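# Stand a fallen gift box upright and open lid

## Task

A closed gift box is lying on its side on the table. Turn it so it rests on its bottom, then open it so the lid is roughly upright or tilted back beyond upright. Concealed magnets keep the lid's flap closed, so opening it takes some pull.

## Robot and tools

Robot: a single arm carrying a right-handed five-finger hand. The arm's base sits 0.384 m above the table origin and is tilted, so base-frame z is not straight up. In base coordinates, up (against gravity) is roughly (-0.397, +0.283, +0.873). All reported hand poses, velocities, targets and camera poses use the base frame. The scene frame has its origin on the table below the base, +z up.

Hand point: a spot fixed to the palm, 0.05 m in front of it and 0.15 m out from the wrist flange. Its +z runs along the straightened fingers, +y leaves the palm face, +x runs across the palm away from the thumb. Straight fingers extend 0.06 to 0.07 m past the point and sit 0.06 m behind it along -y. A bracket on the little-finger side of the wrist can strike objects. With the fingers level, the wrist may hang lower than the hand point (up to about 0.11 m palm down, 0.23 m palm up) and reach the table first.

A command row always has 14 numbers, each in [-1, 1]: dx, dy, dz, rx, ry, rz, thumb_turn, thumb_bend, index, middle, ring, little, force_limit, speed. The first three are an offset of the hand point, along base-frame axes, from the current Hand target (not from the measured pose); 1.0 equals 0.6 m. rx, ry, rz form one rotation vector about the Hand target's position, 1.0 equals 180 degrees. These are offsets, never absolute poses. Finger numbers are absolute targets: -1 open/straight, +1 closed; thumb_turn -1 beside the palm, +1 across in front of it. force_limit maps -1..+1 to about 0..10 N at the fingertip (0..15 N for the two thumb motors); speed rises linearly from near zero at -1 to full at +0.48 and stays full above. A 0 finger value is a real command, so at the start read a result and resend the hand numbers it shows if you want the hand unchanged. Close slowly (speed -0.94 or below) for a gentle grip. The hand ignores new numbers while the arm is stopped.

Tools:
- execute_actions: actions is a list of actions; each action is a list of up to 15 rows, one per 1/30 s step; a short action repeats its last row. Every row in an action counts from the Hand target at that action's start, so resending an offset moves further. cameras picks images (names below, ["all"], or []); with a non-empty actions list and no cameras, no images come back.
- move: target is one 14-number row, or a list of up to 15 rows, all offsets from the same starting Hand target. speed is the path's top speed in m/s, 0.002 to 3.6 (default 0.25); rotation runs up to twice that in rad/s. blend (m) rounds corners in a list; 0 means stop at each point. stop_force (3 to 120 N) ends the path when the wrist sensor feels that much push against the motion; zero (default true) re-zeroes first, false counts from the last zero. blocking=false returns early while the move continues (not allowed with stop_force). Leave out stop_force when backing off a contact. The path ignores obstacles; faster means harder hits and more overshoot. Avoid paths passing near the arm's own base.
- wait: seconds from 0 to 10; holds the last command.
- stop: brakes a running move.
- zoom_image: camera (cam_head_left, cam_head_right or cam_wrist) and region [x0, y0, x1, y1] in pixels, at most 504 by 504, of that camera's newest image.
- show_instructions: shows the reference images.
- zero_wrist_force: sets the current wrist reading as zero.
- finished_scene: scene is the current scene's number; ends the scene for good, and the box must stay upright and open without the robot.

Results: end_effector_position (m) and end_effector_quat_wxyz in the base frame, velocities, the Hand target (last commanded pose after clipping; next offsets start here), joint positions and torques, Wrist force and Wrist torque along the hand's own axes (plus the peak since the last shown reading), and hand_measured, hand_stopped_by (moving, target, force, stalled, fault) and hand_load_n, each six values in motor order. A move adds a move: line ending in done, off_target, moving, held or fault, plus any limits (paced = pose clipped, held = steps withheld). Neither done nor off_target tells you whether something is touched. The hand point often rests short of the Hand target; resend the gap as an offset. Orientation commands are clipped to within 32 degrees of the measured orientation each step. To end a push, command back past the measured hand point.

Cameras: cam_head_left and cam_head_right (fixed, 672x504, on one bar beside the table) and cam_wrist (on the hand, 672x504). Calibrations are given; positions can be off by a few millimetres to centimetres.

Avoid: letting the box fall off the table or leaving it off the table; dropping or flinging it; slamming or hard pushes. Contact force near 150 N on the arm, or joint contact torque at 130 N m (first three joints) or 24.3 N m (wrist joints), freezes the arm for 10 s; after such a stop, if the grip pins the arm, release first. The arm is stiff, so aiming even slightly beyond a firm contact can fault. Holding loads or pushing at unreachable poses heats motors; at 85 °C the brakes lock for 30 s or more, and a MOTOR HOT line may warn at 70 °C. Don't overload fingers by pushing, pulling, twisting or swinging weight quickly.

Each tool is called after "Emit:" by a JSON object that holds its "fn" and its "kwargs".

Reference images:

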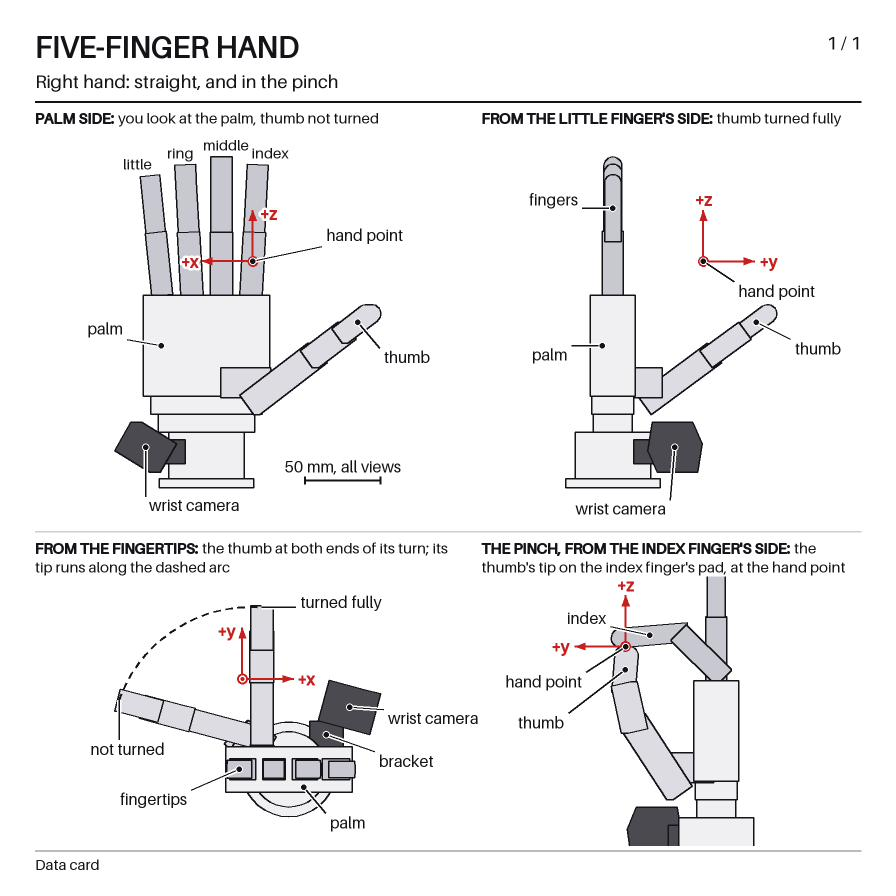

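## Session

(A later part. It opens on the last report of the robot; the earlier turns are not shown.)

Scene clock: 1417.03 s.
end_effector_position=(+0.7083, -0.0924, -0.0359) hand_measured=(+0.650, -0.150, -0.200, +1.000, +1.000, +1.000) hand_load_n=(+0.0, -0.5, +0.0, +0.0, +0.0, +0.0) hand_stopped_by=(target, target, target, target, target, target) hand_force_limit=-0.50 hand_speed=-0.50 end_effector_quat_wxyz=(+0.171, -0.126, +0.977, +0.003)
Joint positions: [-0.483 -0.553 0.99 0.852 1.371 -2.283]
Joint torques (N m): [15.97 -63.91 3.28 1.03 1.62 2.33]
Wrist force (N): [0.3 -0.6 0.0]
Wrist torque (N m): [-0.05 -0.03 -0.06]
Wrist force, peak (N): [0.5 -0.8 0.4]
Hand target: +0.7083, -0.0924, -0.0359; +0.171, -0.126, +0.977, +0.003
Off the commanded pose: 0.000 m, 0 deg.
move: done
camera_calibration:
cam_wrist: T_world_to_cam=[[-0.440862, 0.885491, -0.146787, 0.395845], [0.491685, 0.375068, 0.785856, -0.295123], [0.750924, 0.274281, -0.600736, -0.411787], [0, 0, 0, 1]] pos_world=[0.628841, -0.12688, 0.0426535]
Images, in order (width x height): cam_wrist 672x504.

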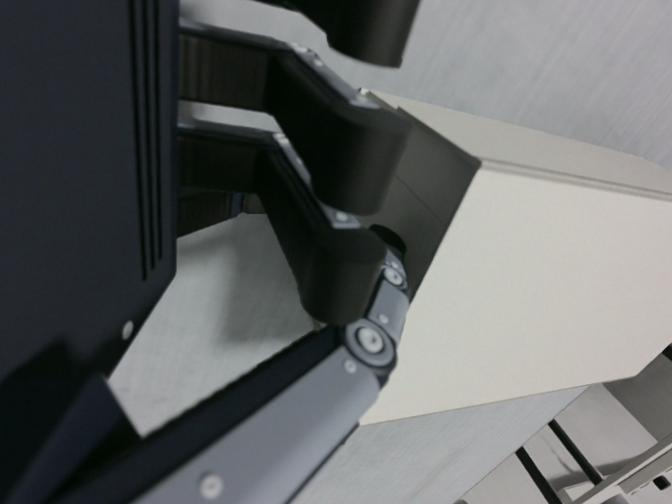

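Emit:
{"fn": "zoom_image", "kwargs": {"camera": "cam_wrist", "region": [350, 200, 470, 320]}}

Emit:
{"fn": "wait", "kwargs": {"seconds": 0, "cameras": ["cam_head_left", "cam_head_right"]}}

Emit:
{"fn": "zoom_image", "kwargs": {"camera": "cam_head_left", "region": [260, 290, 400, 420]}}

Scaled by 4.200 from the camera's 672x504 image, which has a finer 960x720 frame.

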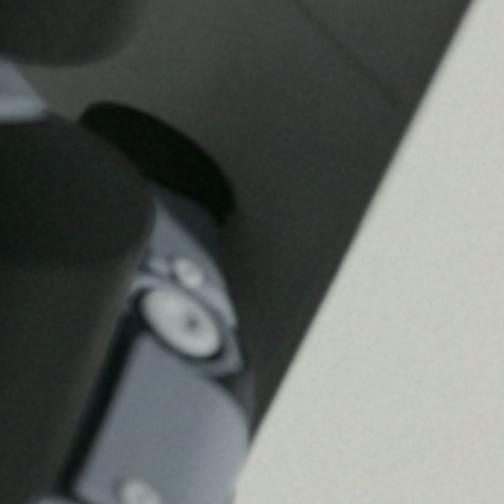

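Scene clock: 1442.23 s.
end_effector_position=(+0.7083, -0.0924, -0.0359) hand_measured=(+0.650, -0.150, -0.200, +1.000, +1.000, +1.000) hand_load_n=(+0.0, -0.5, +0.0, +0.0, +0.0, +0.0) hand_stopped_by=(target, target, target, target, target, target) hand_force_limit=-0.50 hand_speed=-0.50 end_effector_quat_wxyz=(+0.171, -0.126, +0.977, +0.003)
Joint positions: [-0.483 -0.553 0.99 0.852 1.371 -2.283]
Joint torques (N m): [16.26 -63.44 3.22 1.04 1.77 2.1]
Wrist force (N): [0.3 -0.4 0.4]
Wrist torque (N m): [-0.03 -0.03 -0.05]
Wrist force, peak (N): [0.4 -1.0 0.1]
Hand target: +0.7083, -0.0924, -0.0359; +0.171, -0.126, +0.977, +0.003
Off the commanded pose: 0.000 m, 0 deg.
Images, in order (width x height): cam_head_left 672x504, cam_head_right 672x504.

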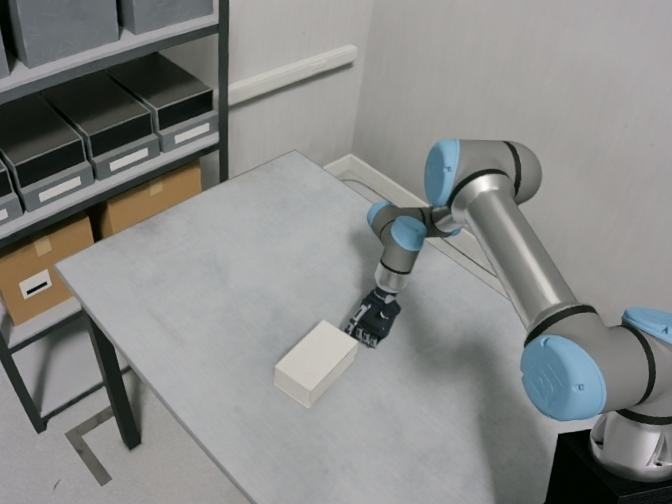

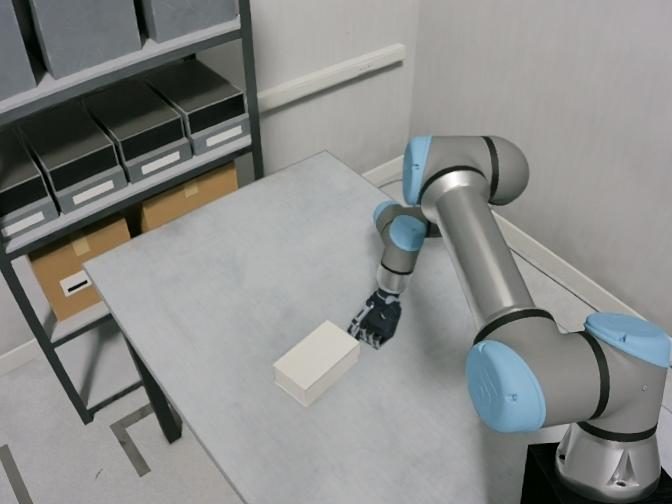

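Scaled by 3.600 from the camera's 672x504 image, which has a finer 960x720 frame.

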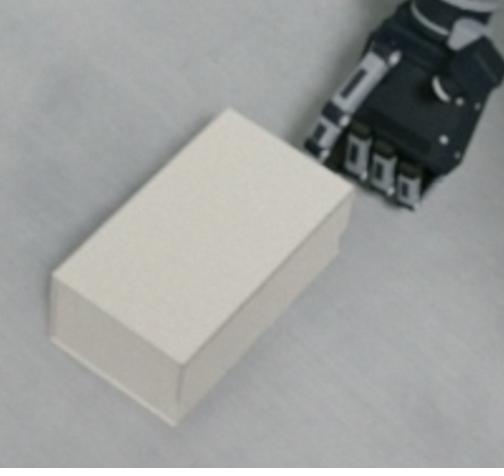

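Emit:
{"fn": "move", "kwargs": {"target": [0.00265,-0.00189,-0.00582,0,0,0,0.65,-0.15,-0.2,1,1,1,-0.5,-0.5], "speed": 0.006, "stop_force": 3, "cameras": ["cam_wrist"]}}

Emit:
{"fn": "zoom_image", "kwargs": {"camera": "cam_wrist", "region": [350, 180, 490, 320]}}

Scene clock: 1454.80 s.
end_effector_position=(+0.7097, -0.0934, -0.0389) hand_measured=(+0.650, -0.150, -0.200, +1.000, +1.000, +1.000) hand_load_n=(+0.0, +0.0, -4.0, +0.0, +0.0, +0.0) hand_stopped_by=(target, target, target, target, target, target) hand_force_limit=-0.50 hand_speed=-0.50 end_effector_quat_wxyz=(+0.171, -0.126, +0.977, +0.003)
Joint positions: [-0.484 -0.545 0.983 0.852 1.371 -2.283]
Joint torques (N m): [9.54 -61.94 3.06 2.28 -0.94 -1.14]
Wrist force (N): [0.1 0.6 -2.6]
Wrist torque (N m): [-0.02 0.01 -0.06]
Wrist force, peak (N): [0.0 0.5 -3.8]
Hand target: +0.7097, -0.0933, -0.0389; +0.171, -0.126, +0.977, +0.003 (not the last commanded pose)
Off the commanded pose: 0.001 m, 0 deg.
move: contact
camera_calibration:
cam_wrist: T_world_to_cam=[[-0.440869, 0.885485, -0.146799, 0.396867], [0.491679, 0.375081, 0.785854, -0.293023], [0.750924, 0.274281, -0.600736, -0.414291], [0, 0, 0, 1]] pos_world=[0.630141, -0.12788, 0.0396535]
Images, in order (width x height): cam_wrist 672x504.

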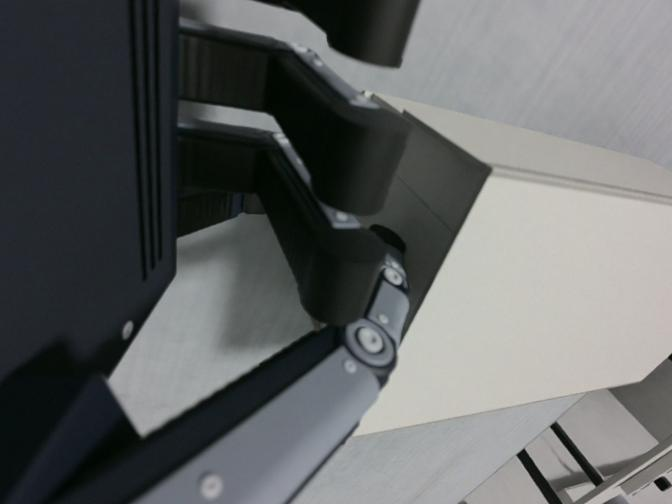

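Scaled by 3.600 from the camera's 672x504 image, which has a finer 960x720 frame.

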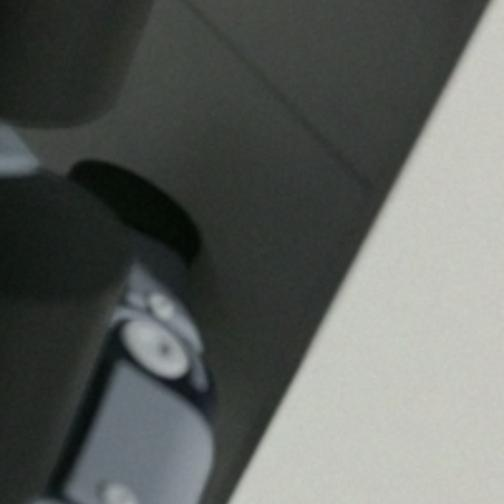

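Emit:
{"fn": "move", "kwargs": {"target": [[-0.00463,0.00331,0.01018,0,0,0,0.65,0.2,-0.2,1,1,1,-0.5,-0.5],[-0.00563,0.01104,0.00722,0,0,0,0.65,0.2,-0.2,1,1,1,-0.5,-0.5]], "speed": 0.02, "cameras": ["cam_wrist"]}}

Emit:
{"fn": "move", "kwargs": {"target": [0.0053,-0.00378,-0.01164,0,0,0,0.65,0.2,-0.2,1,1,1,-0.5,-0.5], "speed": 0.006, "stop_force": 3, "cameras": ["cam_wrist"]}}

Scene clock: 1534.03 s.
end_effector_position=(+0.7063, -0.0869, -0.0345) hand_measured=(+0.650, +0.200, -0.200, +1.000, +1.000, +1.000) hand_load_n=(+0.0, -0.5, +0.5, +0.0, +0.0, +0.0) hand_stopped_by=(target, target, target, target, target, target) hand_force_limit=-0.50 hand_speed=-0.50 end_effector_quat_wxyz=(+0.171, -0.126, +0.977, +0.003)
Joint positions: [-0.477 -0.563 1.007 0.845 1.373 -2.277]
Joint torques (N m): [17.13 -64.32 4.17 1.22 1.61 2.24]
Wrist force (N): [0.2 -0.7 0.6]
Wrist torque (N m): [-0.05 -0.02 -0.04]
Wrist force, peak (N): [0.6 0.5 -2.8]
Hand target: +0.7063, -0.0867, -0.0346; +0.171, -0.126, +0.977, +0.003
Off the commanded pose: 0.000 m, 0 deg.
move: done
camera_calibration:
cam_wrist: T_world_to_cam=[[-0.440858, 0.885498, -0.146756, 0.390295], [0.491757, 0.375063, 0.785813, -0.297346], [0.750879, 0.274264, -0.6008, -0.410925], [0, 0, 0, 1]] pos_world=[0.626842, -0.12138, 0.0440534]
Images, in order (width x height): cam_wrist 672x504.

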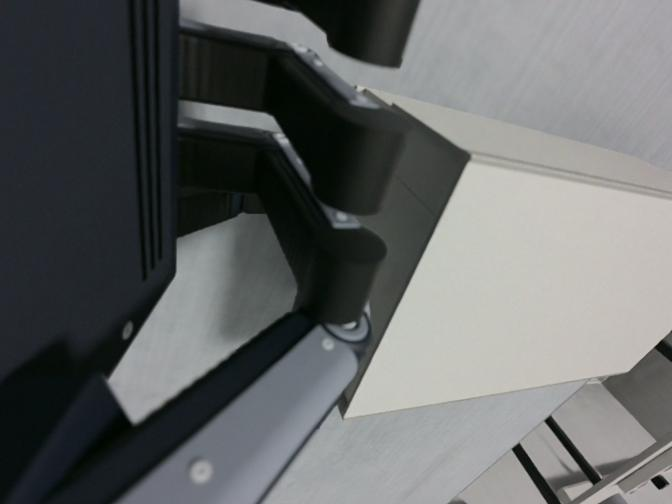

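Scene clock: 1536.30 s.
end_effector_position=(+0.7089, -0.0886, -0.0403) hand_measured=(+0.650, +0.200, -0.200, +1.000, +1.000, +1.000) hand_load_n=(+0.0, +0.0, -3.0, +0.0, +0.0, +0.0) hand_stopped_by=(target, target, target, target, target, target) hand_force_limit=-0.50 hand_speed=-0.50 end_effector_quat_wxyz=(+0.171, -0.126, +0.977, +0.003)
Joint positions: [-0.477 -0.549 0.994 0.843 1.373 -2.277]
Joint torques (N m): [12.36 -62.8 4.07 2.73 -1.85 -0.85]
Wrist force (N): [0.2 0.5 -1.9]
Wrist torque (N m): [-0.02 -0.01 -0.04]
Wrist force, peak (N): [0.2 0.0 -3.6]
Hand target: +0.7089, -0.0886, -0.0403; +0.171, -0.126, +0.977, +0.003 (not the last commanded pose)
Off the commanded pose: 0.001 m, 0 deg.
move: contact
camera_calibration:
cam_wrist: T_world_to_cam=[[-0.440869, 0.885485, -0.146799, 0.392103], [0.491679, 0.375081, 0.785854, -0.293379], [0.750924, 0.274281, -0.600736, -0.415923], [0, 0, 0, 1]] pos_world=[0.629441, -0.12308, 0.0382535]
Images, in order (width x height): cam_wrist 672x504.

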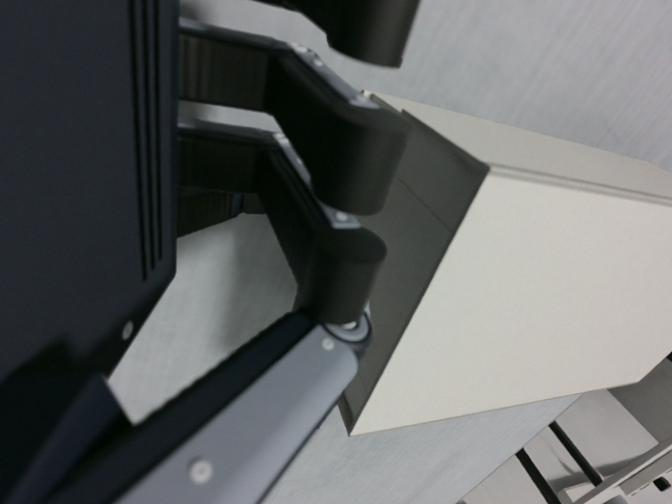

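Emit:
{"fn": "move", "kwargs": {"target": [[0.00103,-0.00242,-0.00104,0.01112,0.003,0.00408,0.65,0.2,-0.2,1,1,1,-0.5,-0.5],[0.00103,-0.00242,-0.00104,0.01112,0.003,0.00408,0.65,-0.2,-0.2,1,1,1,-0.5,-0.7]], "speed": 0.02, "cameras": ["cam_wrist","cam_head_left"]}}

Emit:
{"fn": "zoom_image", "kwargs": {"camera": "cam_wrist", "region": [330, 160, 500, 330]}}

Scene clock: 1583.30 s.
end_effector_position=(+0.7096, -0.0900, -0.0409) hand_measured=(+0.650, -0.198, -0.200, +1.000, +1.000, +1.000) hand_load_n=(+0.0, -1.5, -9.0, +0.0, +0.0, +0.0) hand_stopped_by=(target, target, target, target, target, target) hand_force_limit=-0.50 hand_speed=-0.70 end_effector_quat_wxyz=(+0.168, -0.130, +0.977, +0.022)
Joint positions: [-0.49 -0.523 0.958 0.883 1.341 -2.295]
Joint torques (N m): [4.55 -36.98 -21.59 3.71 -2.47 -2.43]
Wrist force (N): [0.1 0.4 -6.2]
Wrist torque (N m): [-0.09 0.00 -0.01]
Wrist force, peak (N): [0.5 -0.5 -7.8]
Hand target: +0.7096, -0.0900, -0.0409; +0.168, -0.130, +0.977, +0.022
Off the commanded pose: 0.000 m, 0 deg.
move: done
camera_calibration:
cam_wrist: T_world_to_cam=[[-0.45339, 0.884293, -0.11164, 0.403797], [0.494498, 0.353768, 0.793927, -0.296223], [0.741559, 0.304753, -0.597676, -0.406885], [0, 0, 0, 1]] pos_world=[0.631288, -0.128281, 0.0370739]
Images, in order (width x height): cam_head_left 672x504, cam_wrist 672x504.

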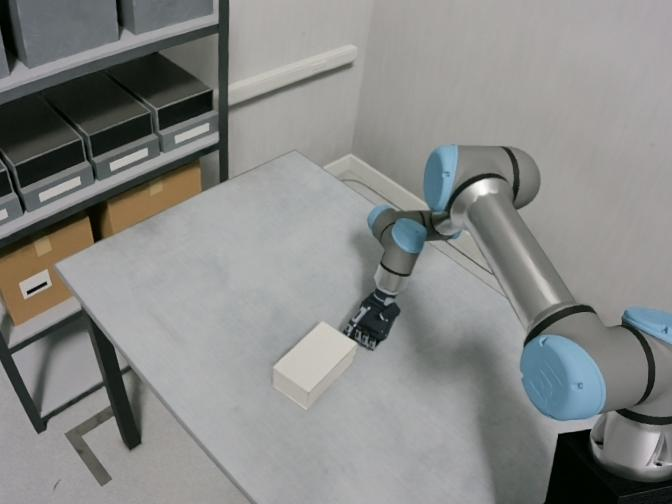

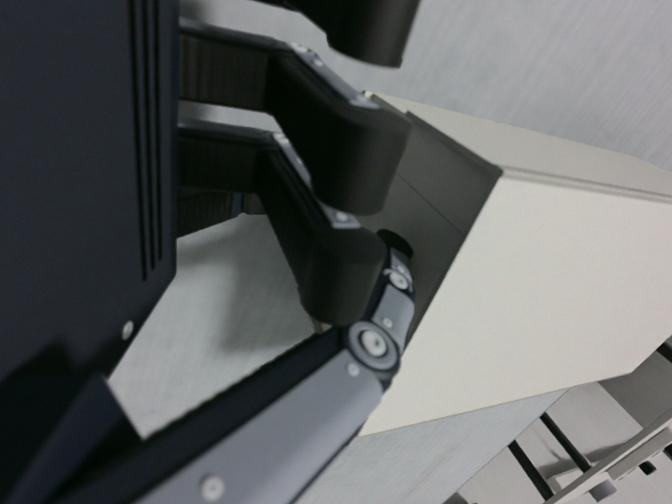

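Scaled by 2.965 from the camera's 672x504 image, which has a finer 960x720 frame.

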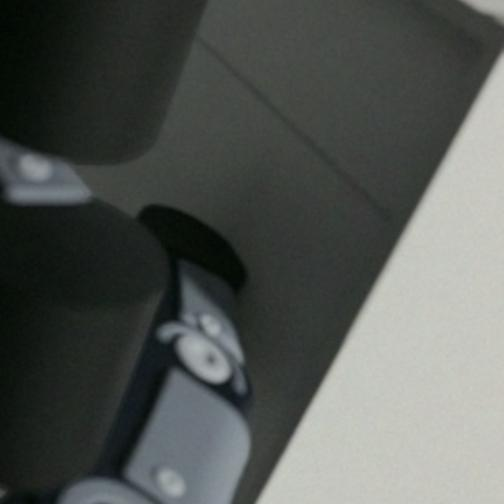

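Emit:
{"fn": "execute_actions", "kwargs": {"actions": [[[0,0,0,0,0,0,0.65,-0.28,-0.2,1,1,1,-0.5,-0.7]],[[0,0,0,0,0,0,0.65,-0.28,-0.2,1,1,1,-0.5,-0.7]]], "cameras": ["cam_wrist"]}}

Emit:
{"fn": "zoom_image", "kwargs": {"camera": "cam_wrist", "region": [330, 160, 500, 330]}}

Scene clock: 1603.83 s.
end_effector_position=(+0.7096, -0.0900, -0.0409) hand_measured=(+0.650, -0.280, -0.200, +1.000, +1.000, +1.000) hand_load_n=(+0.0, +0.0, -6.0, +0.0, +0.0, +0.0) hand_stopped_by=(target, target, target, target, target, target) hand_force_limit=-0.50 hand_speed=-0.70 end_effector_quat_wxyz=(+0.168, -0.130, +0.977, +0.022)
Joint positions: [-0.49 -0.523 0.958 0.883 1.341 -2.295]
Joint torques (N m): [10.84 -52.79 -19.19 3.84 -2.13 -1.98]
Wrist force (N): [0.5 1.7 -3.9]
Wrist torque (N m): [-0.03 0.00 0.03]
Wrist force, peak (N): [0.2 0.5 -6.4]
Hand target: +0.7096, -0.0900, -0.0409; +0.168, -0.130, +0.977, +0.022
Off the commanded pose: 0.000 m, 0 deg.
camera_calibration:
cam_wrist: T_world_to_cam=[[-0.45339, 0.884293, -0.11164, 0.403797], [0.494498, 0.353768, 0.793927, -0.296223], [0.741559, 0.304753, -0.597676, -0.406885], [0, 0, 0, 1]] pos_world=[0.631288, -0.128281, 0.0370739]
Images, in order (width x height): cam_wrist 672x504.

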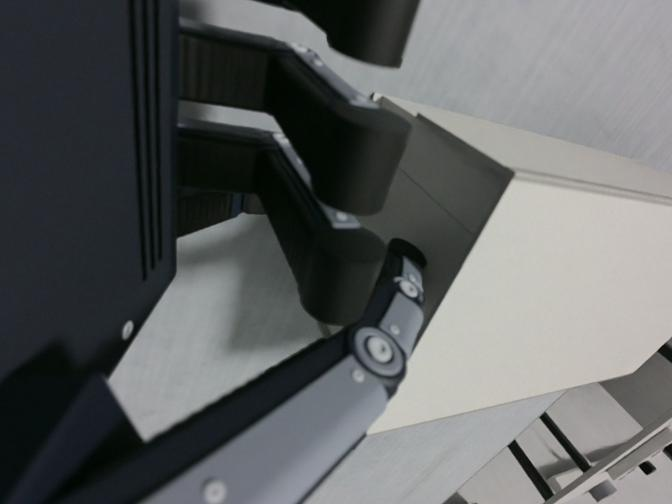

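Scaled by 2.965 from the camera's 672x504 image, which has a finer 960x720 frame.

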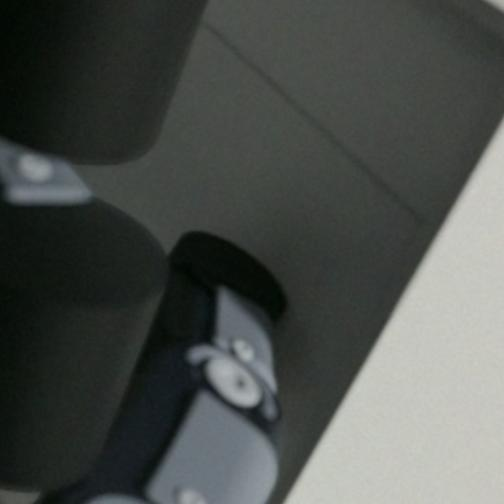

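Emit:
{"fn": "move", "kwargs": {"target": [[-0.00132,0.00095,0.00291,0,0,0,0.65,-0.25,-0.2,1,1,1,-0.5,-0.7],[-0.00376,0.00493,0.00662,0.01921,0.00518,0.00705,0.65,-0.25,-0.2,1,1,1,-0.5,-0.7],[-0.00376,0.00493,0.00662,0.01921,0.00518,0.00705,0.65,-0.25,-0.25,1,1,1,-0.5,-0.7],[-0.00178,0.00351,0.00225,0.01921,0.00518,0.00705,0.65,-0.25,-0.25,1,1,1,-0.5,-0.7]], "speed": 0.02, "cameras": ["cam_wrist"]}}

Emit:
{"fn": "zoom_image", "kwargs": {"camera": "cam_wrist", "region": [330, 160, 500, 330]}}

Scene clock: 1634.47 s.
end_effector_position=(+0.7084, -0.0879, -0.0394) hand_measured=(+0.650, -0.250, -0.248, +1.000, +1.000, +1.000) hand_load_n=(+0.0, +0.0, -12.5, +0.0, +0.0, +0.0) hand_stopped_by=(target, target, target, target, target, target) hand_force_limit=-0.50 hand_speed=-0.70 end_effector_quat_wxyz=(+0.164, -0.135, +0.976, +0.054)
Joint positions: [-0.505 -0.488 0.908 0.947 1.288 -2.322]
Joint torques (N m): [4.93 -33.96 -21.18 3.21 -2.42 -2.55]
Wrist force (N): [0.6 -0.2 -12.4]
Wrist torque (N m): [0.09 0.10 0.02]
Wrist force, peak (N): [0.6 -0.2 -12.4]
Hand target: +0.7085, -0.0879, -0.0396; +0.164, -0.135, +0.976, +0.054
Off the commanded pose: 0.000 m, 0 deg.
move: done
camera_calibration:
cam_wrist: T_world_to_cam=[[-0.474238, 0.878923, -0.0509181, 0.418234], [0.500064, 0.316516, 0.806073, -0.304371], [0.724592, 0.356808, -0.589621, -0.388808], [0, 0, 0, 1]] pos_world=[0.632275, -0.132528, 0.0373917]
Images, in order (width x height): cam_wrist 672x504.

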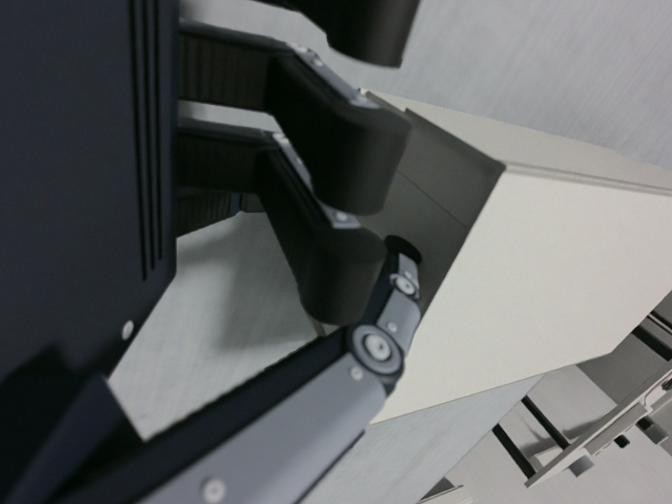

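Scaled by 2.965 from the camera's 672x504 image, which has a finer 960x720 frame.

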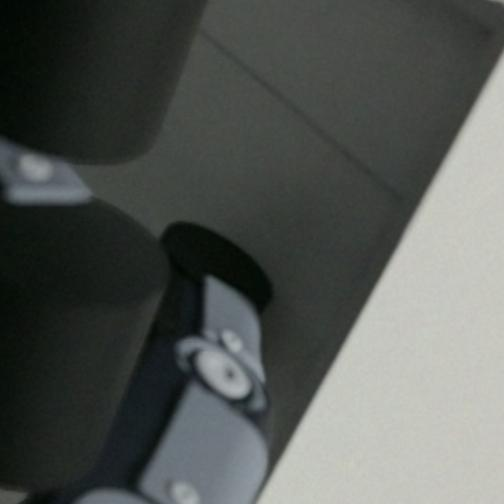

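Emit:
{"fn": "move", "kwargs": {"target": [[-0.00243,0.00019,0.00647,0.01567,0.00423,0.00575,0.65,-0.25,-0.25,1,1,1,-0.5,-0.95],[-0.00243,0.00019,0.00647,0.01567,0.00423,0.00575,0.65,-0.3,-0.3,1,1,1,-0.5,-0.95]], "speed": 0.02, "cameras": ["cam_wrist"]}}

Scene clock: 1695.30 s.
end_effector_position=(+0.7070, -0.0878, -0.0357) hand_measured=(+0.650, -0.300, -0.298, +1.000, +1.000, +1.000) hand_load_n=(+0.0, +0.0, -7.0, +0.0, +0.0, +0.0) hand_stopped_by=(target, target, target, target, target, target) hand_force_limit=-0.50 hand_speed=-0.95 end_effector_quat_wxyz=(+0.160, -0.140, +0.974, +0.081)
Joint positions: [-0.519 -0.46 0.864 1.007 1.246 -2.348]
Joint torques (N m): [2.39 -40.15 -23.73 0.5 -0.12 -2.18]
Wrist force (N): [0.8 3.2 -3.3]
Wrist torque (N m): [-0.05 0.06 0.07]
Wrist force, peak (N): [1.0 -1.3 -15.3]
Hand target: +0.7070, -0.0878, -0.0357; +0.160, -0.140, +0.974, +0.081
Off the commanded pose: 0.000 m, 0 deg.
move: done
camera_calibration:
cam_wrist: T_world_to_cam=[[-0.490462, 0.871462, -0.00128403, 0.430226], [0.505458, 0.285673, 0.814188, -0.312943], [0.709901, 0.398679, -0.580599, -0.371267], [0, 0, 0, 1]] pos_world=[0.632752, -0.13751, 0.0397896]
Images, in order (width x height): cam_wrist 672x504.

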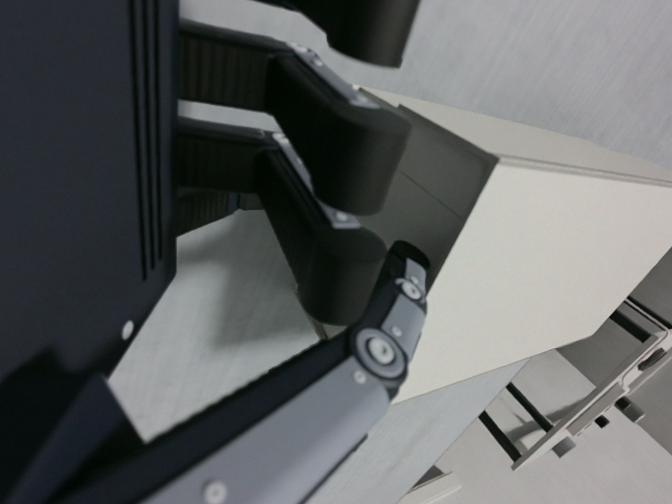

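Emit:
{"fn": "execute_actions", "kwargs": {"actions": [], "cameras": ["all"]}}

Emit:
{"fn": "zoom_image", "kwargs": {"camera": "cam_head_left", "region": [200, 160, 452, 349]}}

Emit:
{"fn": "zoom_image", "kwargs": {"camera": "cam_wrist", "region": [260, 100, 512, 289]}}

Scene clock: 1747.73 s.
end_effector_position=(+0.7070, -0.0878, -0.0357) hand_measured=(+0.650, -0.300, -0.298, +1.000, +1.000, +1.000) hand_load_n=(+0.0, +0.0, -6.5, +0.0, +0.0, +0.0) hand_stopped_by=(target, target, target, target, target, target) hand_force_limit=-0.50 hand_speed=-0.95 end_effector_quat_wxyz=(+0.160, -0.140, +0.974, +0.081)
Joint positions: [-0.519 -0.46 0.864 1.007 1.246 -2.348]
Joint velocities: within noise
Joint torques (N m): [2.42 -39.97 -23.66 -0.03 1.99 -1.15]
Wrist force (N): [0.6 3.2 -3.4]
Wrist torque (N m): [-0.04 0.10 0.06]
Wrist force, peak (N): [0.9 3.5 -3.6]
Hand target: +0.7070, -0.0878, -0.0357; +0.160, -0.140, +0.974, +0.081
Off the commanded pose: 0.000 m, 0 deg.
camera_calibration:
cam_wrist: T_world_to_cam=[[-0.490409, 0.871491, -0.00143411, 0.430202], [0.505399, 0.28574, 0.814202, -0.312897], [0.709979, 0.398567, -0.58058, -0.371333], [0, 0, 0, 1]] pos_world=[0.632752, -0.137509, 0.0397897]

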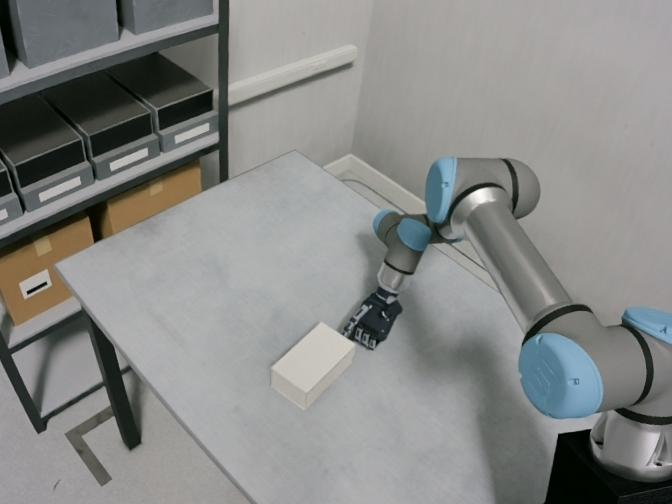

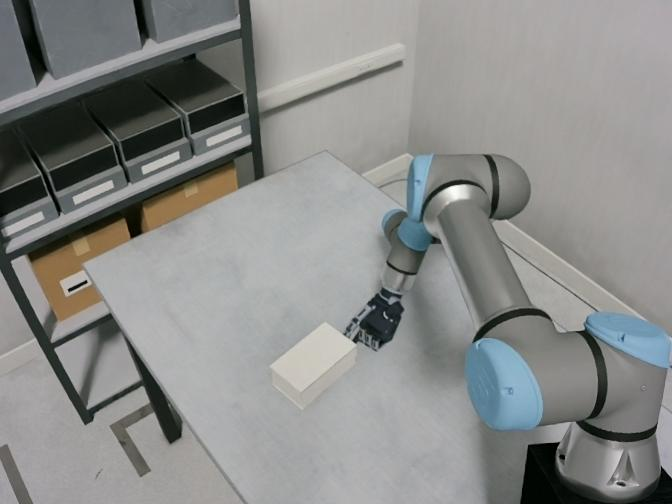

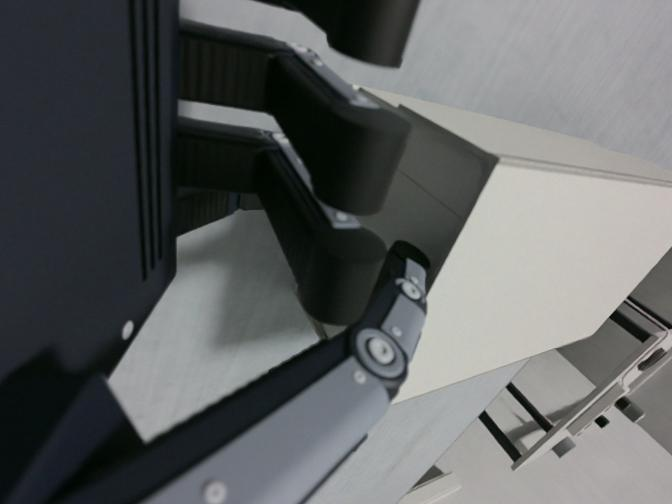

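Scaled by 2.000 from the camera's 672x504 image, which has a finer 960x720 frame.

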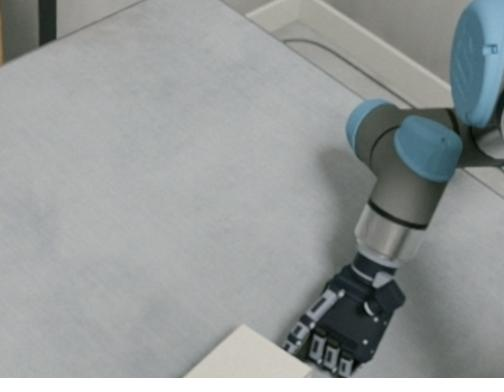

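Scaled by 2.000 from the camera's 672x504 image, which has a finer 960x720 frame.

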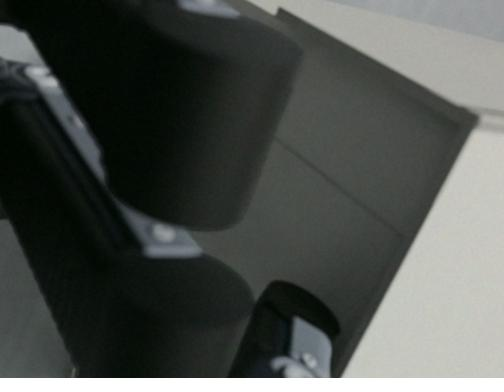

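Emit:
{"fn": "zoom_image", "kwargs": {"camera": "cam_head_left", "region": [260, 310, 372, 422]}}

Emit:
{"fn": "zoom_image", "kwargs": {"camera": "cam_head_right", "region": [260, 310, 372, 422]}}

Scaled by 4.500 from the camera's 672x504 image, which has a finer 960x720 frame.

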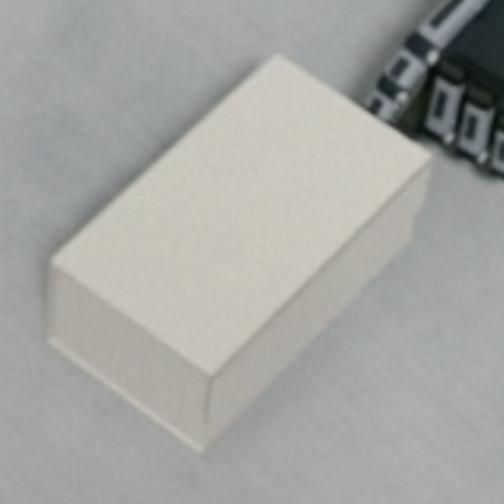

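Scaled by 4.500 from the camera's 672x504 image, which has a finer 960x720 frame.

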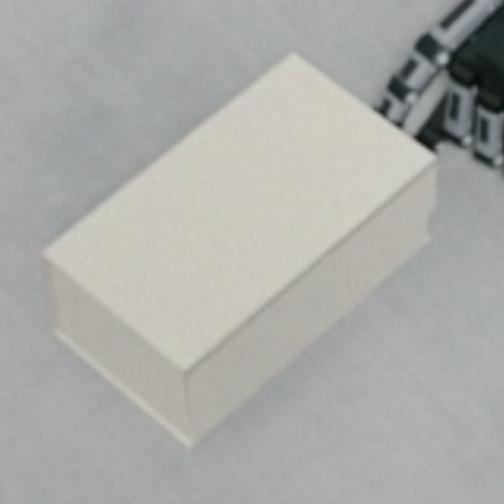

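Emit:
{"fn": "move", "kwargs": {"target": [[0.00199,-0.02948,0.01621,0,0,0,0.65,-0.05,-0.15,1,1,1,-0.5,-0.7],[0.00755,-0.03345,0.00399,-0.06876,-0.01854,-0.02525,0.65,-0.2,-0.15,1,1,1,-0.5,-0.7]], "speed": 0.04, "cameras": ["cam_wrist"]}}

Emit:
{"fn": "zoom_image", "kwargs": {"camera": "cam_wrist", "region": [260, 100, 512, 289]}}

Scene clock: 1909.03 s.
end_effector_position=(+0.7116, -0.1079, -0.0333) hand_measured=(+0.650, -0.200, -0.150, +1.000, +1.000, +1.000) hand_load_n=(+0.0, +0.0, +0.0, +0.0, +0.0, +0.0) hand_stopped_by=(target, target, target, target, target, target) hand_force_limit=-0.50 hand_speed=-0.70 end_effector_quat_wxyz=(+0.175, -0.120, +0.977, -0.035)
Joint positions: [-0.48 -0.579 1.014 0.803 1.432 -2.272]
Joint torques (N m): [15.61 -63.96 2.81 0.98 2.02 2.35]
Wrist force (N): [0.4 0.1 0.3]
Wrist torque (N m): [0.03 -0.06 -0.02]
Wrist force, peak (N): [1.1 3.5 -3.7]
Hand target: +0.7116, -0.1079, -0.0333; +0.175, -0.120, +0.977, -0.035
Off the commanded pose: 0.000 m, 0 deg.
move: done
camera_calibration:
cam_wrist: T_world_to_cam=[[-0.414032, 0.883691, -0.218329, 0.389764], [0.48716, 0.417727, 0.766928, -0.285729], [0.76893, 0.211171, -0.603452, -0.428107], [0, 0, 0, 1]] pos_world=[0.629755, -0.134671, 0.0458884]
Images, in order (width x height): cam_wrist 672x504.

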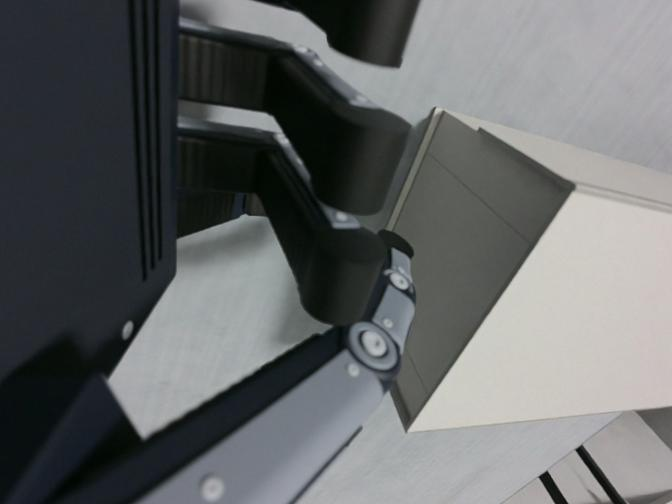

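Scaled by 2.000 from the camera's 672x504 image, which has a finer 960x720 frame.

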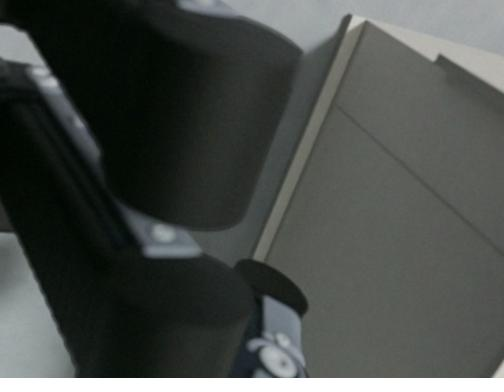

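Emit:
{"fn": "move", "kwargs": {"target": [-0.00597,0.04636,-0.01778,0,0,0,0.65,-0.2,-0.15,1,1,1,-0.5,-0.7], "speed": 0.03, "cameras": ["cam_wrist"]}}

Emit:
{"fn": "zoom_image", "kwargs": {"camera": "cam_wrist", "region": [260, 100, 512, 289]}}

Scene clock: 1989.53 s.
end_effector_position=(+0.7080, -0.0802, -0.0439) hand_measured=(+0.650, -0.200, -0.150, +1.000, +1.000, +1.000) hand_load_n=(+0.0, -0.5, +0.0, +0.0, +0.0, +0.0) hand_stopped_by=(target, target, target, target, target, target) hand_force_limit=-0.50 hand_speed=-0.70 end_effector_quat_wxyz=(+0.175, -0.120, +0.977, -0.035)
Joint positions: [-0.443 -0.593 1.07 0.756 1.444 -2.236]
Joint torques (N m): [17.58 -62.31 4.63 0.93 1.78 2.52]
Wrist force (N): [0.4 -0.6 0.3]
Wrist torque (N m): [-0.08 -0.07 -0.02]
Wrist force, peak (N): [0.8 -0.3 0.4]
Hand target: +0.7080, -0.0801, -0.0440; +0.175, -0.120, +0.977, -0.035
Off the commanded pose: 0.000 m, 0 deg.
move: done
camera_calibration:
cam_wrist: T_world_to_cam=[[-0.414043, 0.8837, -0.218271, 0.361488], [0.487216, 0.417701, 0.766907, -0.287454], [0.768888, 0.211187, -0.603499, -0.437556], [0, 0, 0, 1]] pos_world=[0.626155, -0.106971, 0.0352884]
Images, in order (width x height): cam_wrist 672x504.

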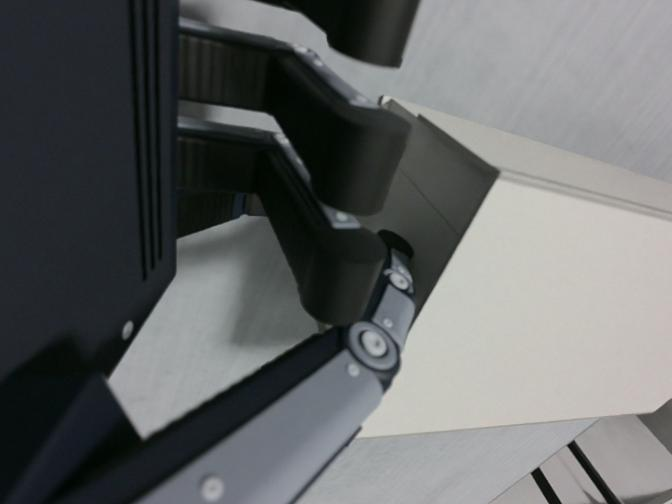

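Scaled by 2.000 from the camera's 672x504 image, which has a finer 960x720 frame.

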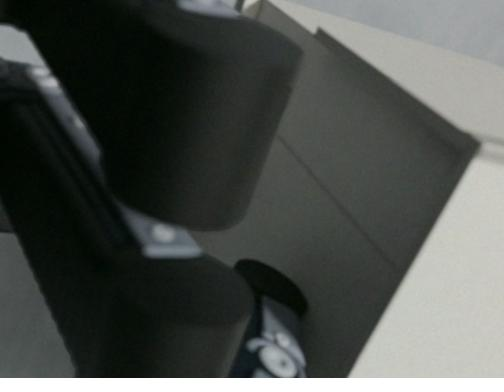

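Emit:
{"fn": "zoom_image", "kwargs": {"camera": "cam_wrist", "region": [340, 190, 500, 310]}}

Scaled by 3.150 from the camera's 672x504 image, which has a finer 960x720 frame.

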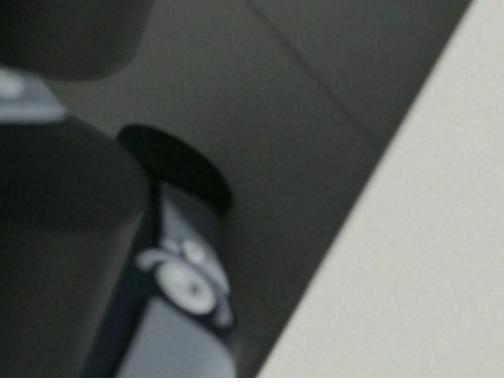

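Emit:
{"fn": "move", "kwargs": {"target": [[-0.00297,-0.00209,0.00964,0.06471,0.01745,0.02376,0.65,-0.2,-0.15,1,1,1,-0.5,-0.7],[-0.00297,-0.00209,0.00964,0.06471,0.01745,0.02376,0.65,-0.25,-0.25,1,1,1,-0.5,-0.7],[-0.00367,0.00332,0.00756,0.06471,0.01745,0.02376,0.65,-0.25,-0.25,1,1,1,-0.5,-0.7]], "speed": 0.03, "cameras": ["cam_wrist"]}}

Emit:
{"fn": "zoom_image", "kwargs": {"camera": "cam_wrist", "region": [340, 130, 540, 330]}}

Scene clock: 2243.63 s.
end_effector_position=(+0.7058, -0.0782, -0.0394) hand_measured=(+0.650, -0.250, -0.250, +1.000, +1.000, +1.000) hand_load_n=(+0.0, +0.0, +0.0, +0.0, +0.0, +0.0) hand_stopped_by=(target, target, target, target, target, target) hand_force_limit=-0.50 hand_speed=-0.70 end_effector_quat_wxyz=(+0.161, -0.138, +0.974, +0.074)
Joint positions: [-0.503 -0.478 0.902 0.971 1.259 -2.329]
Joint torques (N m): [15.24 -65.02 2.65 1.04 1.38 2.29]
Wrist force (N): [0.0 -0.5 0.7]
Wrist torque (N m): [-0.07 0.02 -0.05]
Wrist force, peak (N): [-0.1 -0.9 0.5]
Hand target: +0.7058, -0.0781, -0.0394; +0.161, -0.138, +0.974, +0.074
Off the commanded pose: 0.000 m, 0 deg.
move: done
camera_calibration:
cam_wrist: T_world_to_cam=[[-0.486366, 0.873641, -0.0141423, 0.418062], [0.504013, 0.293738, 0.812212, -0.310408], [0.713736, 0.387904, -0.583191, -0.380044], [0, 0, 0, 1]] pos_world=[0.631032, -0.126636, 0.0363915]
Images, in order (width x height): cam_wrist 672x504.

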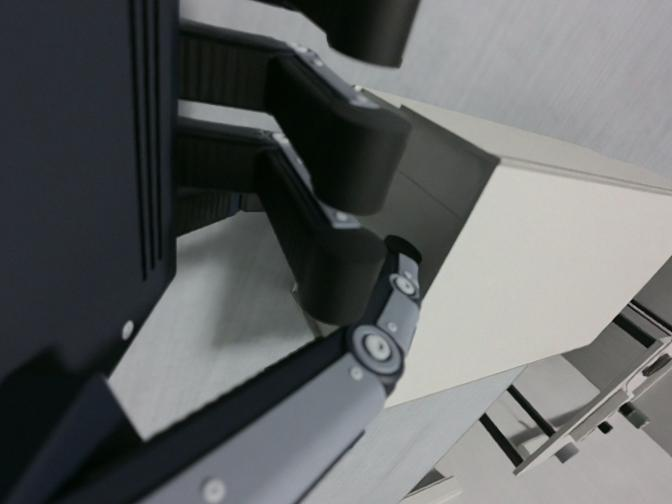

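Scaled by 2.520 from the camera's 672x504 image, which has a finer 960x720 frame.

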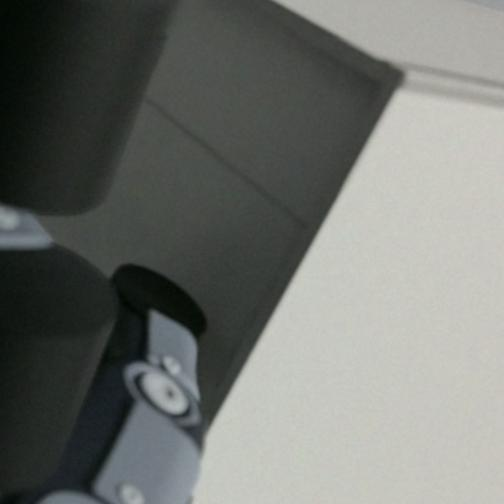

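Emit:
{"fn": "move", "kwargs": {"target": [0.00152,-0.00109,-0.00335,0,0,0,0.65,-0.25,-0.25,1,1,1,-0.5,-0.7], "speed": 0.01}}

Scene clock: 2252.73 s.
end_effector_position=(+0.7066, -0.0787, -0.0413) hand_measured=(+0.650, -0.250, -0.250, +1.000, +1.000, +1.000) hand_load_n=(+0.0, +0.0, -1.5, +0.0, -0.5, +0.0) hand_stopped_by=(target, target, target, target, target, target) hand_force_limit=-0.50 hand_speed=-0.70 end_effector_quat_wxyz=(+0.161, -0.138, +0.974, +0.074)
Joint positions: [-0.503 -0.473 0.898 0.97 1.259 -2.328]
Joint torques (N m): [2.76 -39.68 -22.35 4.73 0.44 -2.41]
Wrist force (N): [0.0 0.0 -0.5]
Wrist torque (N m): [-0.11 -0.01 -0.04]
Wrist force, peak (N): [-0.1 -0.8 0.9]
Hand target: +0.7067, -0.0787, -0.0415; +0.161, -0.138, +0.974, +0.074
Off the commanded pose: 0.000 m, 0 deg.
move: done

Emit:
{"fn": "move", "kwargs": {"target": [[-0.00144,-0.00093,0.00461,0.01517,0.00409,0.00557,0.65,-0.25,-0.25,1,1,1,-0.5,-0.9],[-0.00144,-0.00093,0.00461,0.01517,0.00409,0.00557,0.65,-0.3,-0.3,1,1,1,-0.5,-0.9]], "speed": 0.02, "cameras": ["cam_wrist"]}}

Emit:
{"fn": "zoom_image", "kwargs": {"camera": "cam_wrist", "region": [340, 130, 540, 330]}}

Scene clock: 2264.70 s.
end_effector_position=(+0.7058, -0.0793, -0.0387) hand_measured=(+0.650, -0.300, -0.300, +1.000, +1.000, +1.000) hand_load_n=(+0.0, +0.0, -3.0, +0.0, +0.0, +0.5) hand_stopped_by=(target, target, target, target, target, target) hand_force_limit=-0.50 hand_speed=-0.90 end_effector_quat_wxyz=(+0.157, -0.143, +0.972, +0.099)
Joint positions: [-0.517 -0.441 0.85 1.03 1.219 -2.355]
Joint torques (N m): [2.6 -39.19 -22.5 4.16 -2.51 -2.55]
Wrist force (N): [0.3 1.1 -1.3]
Wrist torque (N m): [-0.05 0.00 0.05]
Wrist force, peak (N): [0.1 0.8 -1.7]
Hand target: +0.7058, -0.0793, -0.0387; +0.157, -0.143, +0.972, +0.099
Off the commanded pose: 0.000 m, 0 deg.
move: done
camera_calibration:
cam_wrist: T_world_to_cam=[[-0.501413, 0.864555, 0.0336058, 0.430797], [0.509562, 0.263692, 0.819032, -0.316761], [0.699237, 0.427797, -0.572763, -0.365388], [0, 0, 0, 1]] pos_world=[0.632909, -0.132608, 0.0356792]
Images, in order (width x height): cam_wrist 672x504.

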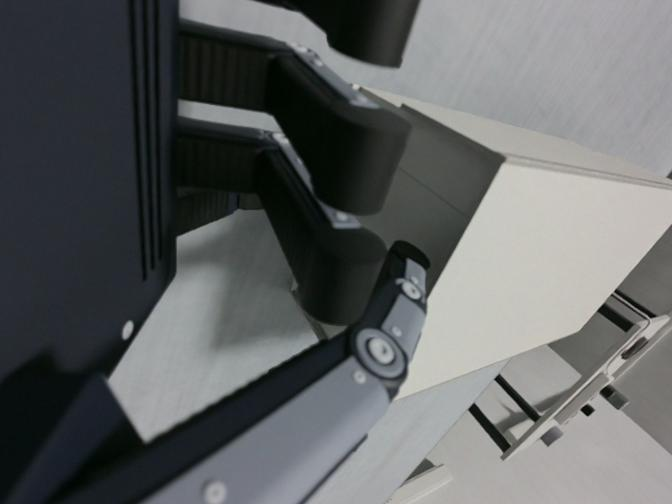

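Scaled by 2.520 from the camera's 672x504 image, which has a finer 960x720 frame.

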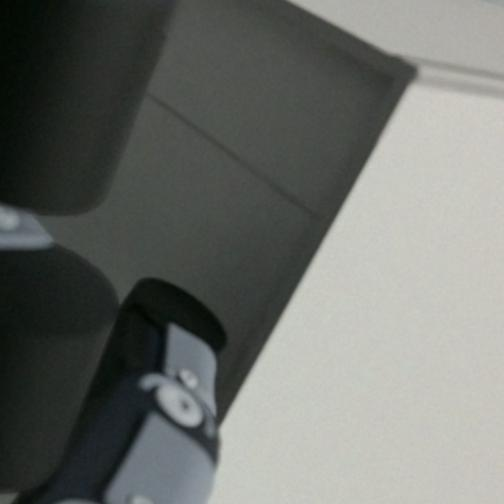

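Emit:
{"fn": "move", "kwargs": {"target": [[-0.00153,-0.00073,0.0047,0.01517,0.00409,0.00557,0.65,-0.3,-0.3,1,1,1,-0.5,-0.9],[-0.00153,-0.00073,0.0047,0.01517,0.00409,0.00557,0.65,-0.35,-0.35,1,1,1,-0.5,-0.9]], "speed": 0.02, "cameras": ["cam_wrist"]}}

Emit:
{"fn": "zoom_image", "kwargs": {"camera": "cam_wrist", "region": [340, 130, 540, 330]}}

Scene clock: 2288.23 s.
end_effector_position=(+0.7049, -0.0797, -0.0358) hand_measured=(+0.650, -0.350, -0.348, +1.000, +1.000, +1.000) hand_load_n=(+0.0, +0.0, -6.0, +0.0, +0.0, +0.0) hand_stopped_by=(target, target, target, target, target, target) hand_force_limit=-0.50 hand_speed=-0.90 end_effector_quat_wxyz=(+0.154, -0.147, +0.969, +0.125)
Joint positions: [-0.53 -0.409 0.801 1.091 1.181 -2.383]
Joint torques (N m): [2.37 -38.64 -24.19 2.69 -1.2 -2.49]
Wrist force (N): [0.5 2.8 -2.6]
Wrist torque (N m): [-0.10 -0.01 0.02]
Wrist force, peak (N): [0.3 3.1 -3.0]
Hand target: +0.7049, -0.0797, -0.0359; +0.154, -0.147, +0.969, +0.125
Off the commanded pose: 0.000 m, 0 deg.
move: done
camera_calibration:
cam_wrist: T_world_to_cam=[[-0.515641, 0.852959, 0.0810906, 0.441398], [0.515767, 0.233431, 0.824314, -0.325075], [0.684177, 0.466874, -0.560295, -0.348777], [0, 0, 0, 1]] pos_world=[0.633891, -0.137777, 0.0367529]
Images, in order (width x height): cam_wrist 672x504.

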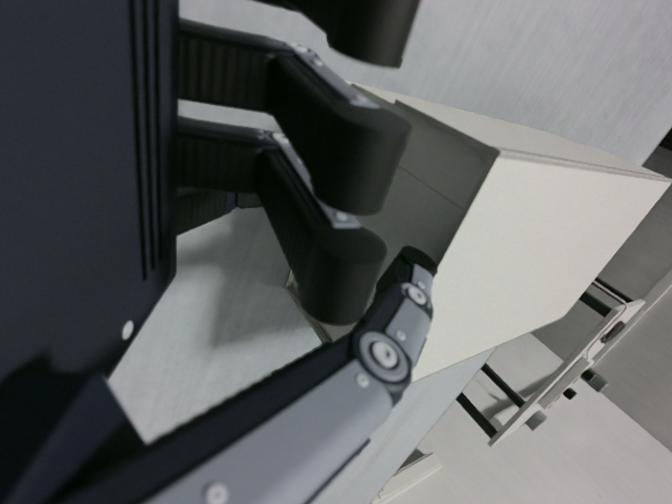

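Scaled by 2.520 from the camera's 672x504 image, which has a finer 960x720 frame.

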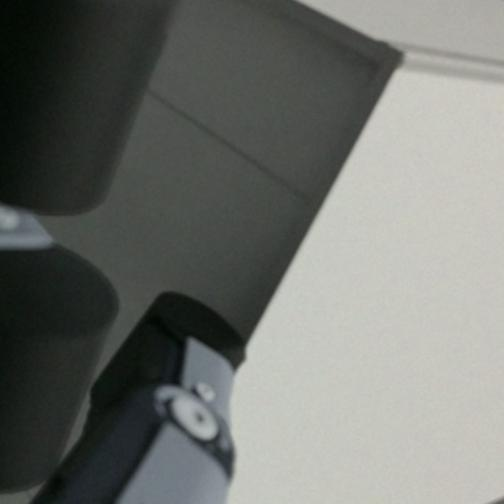

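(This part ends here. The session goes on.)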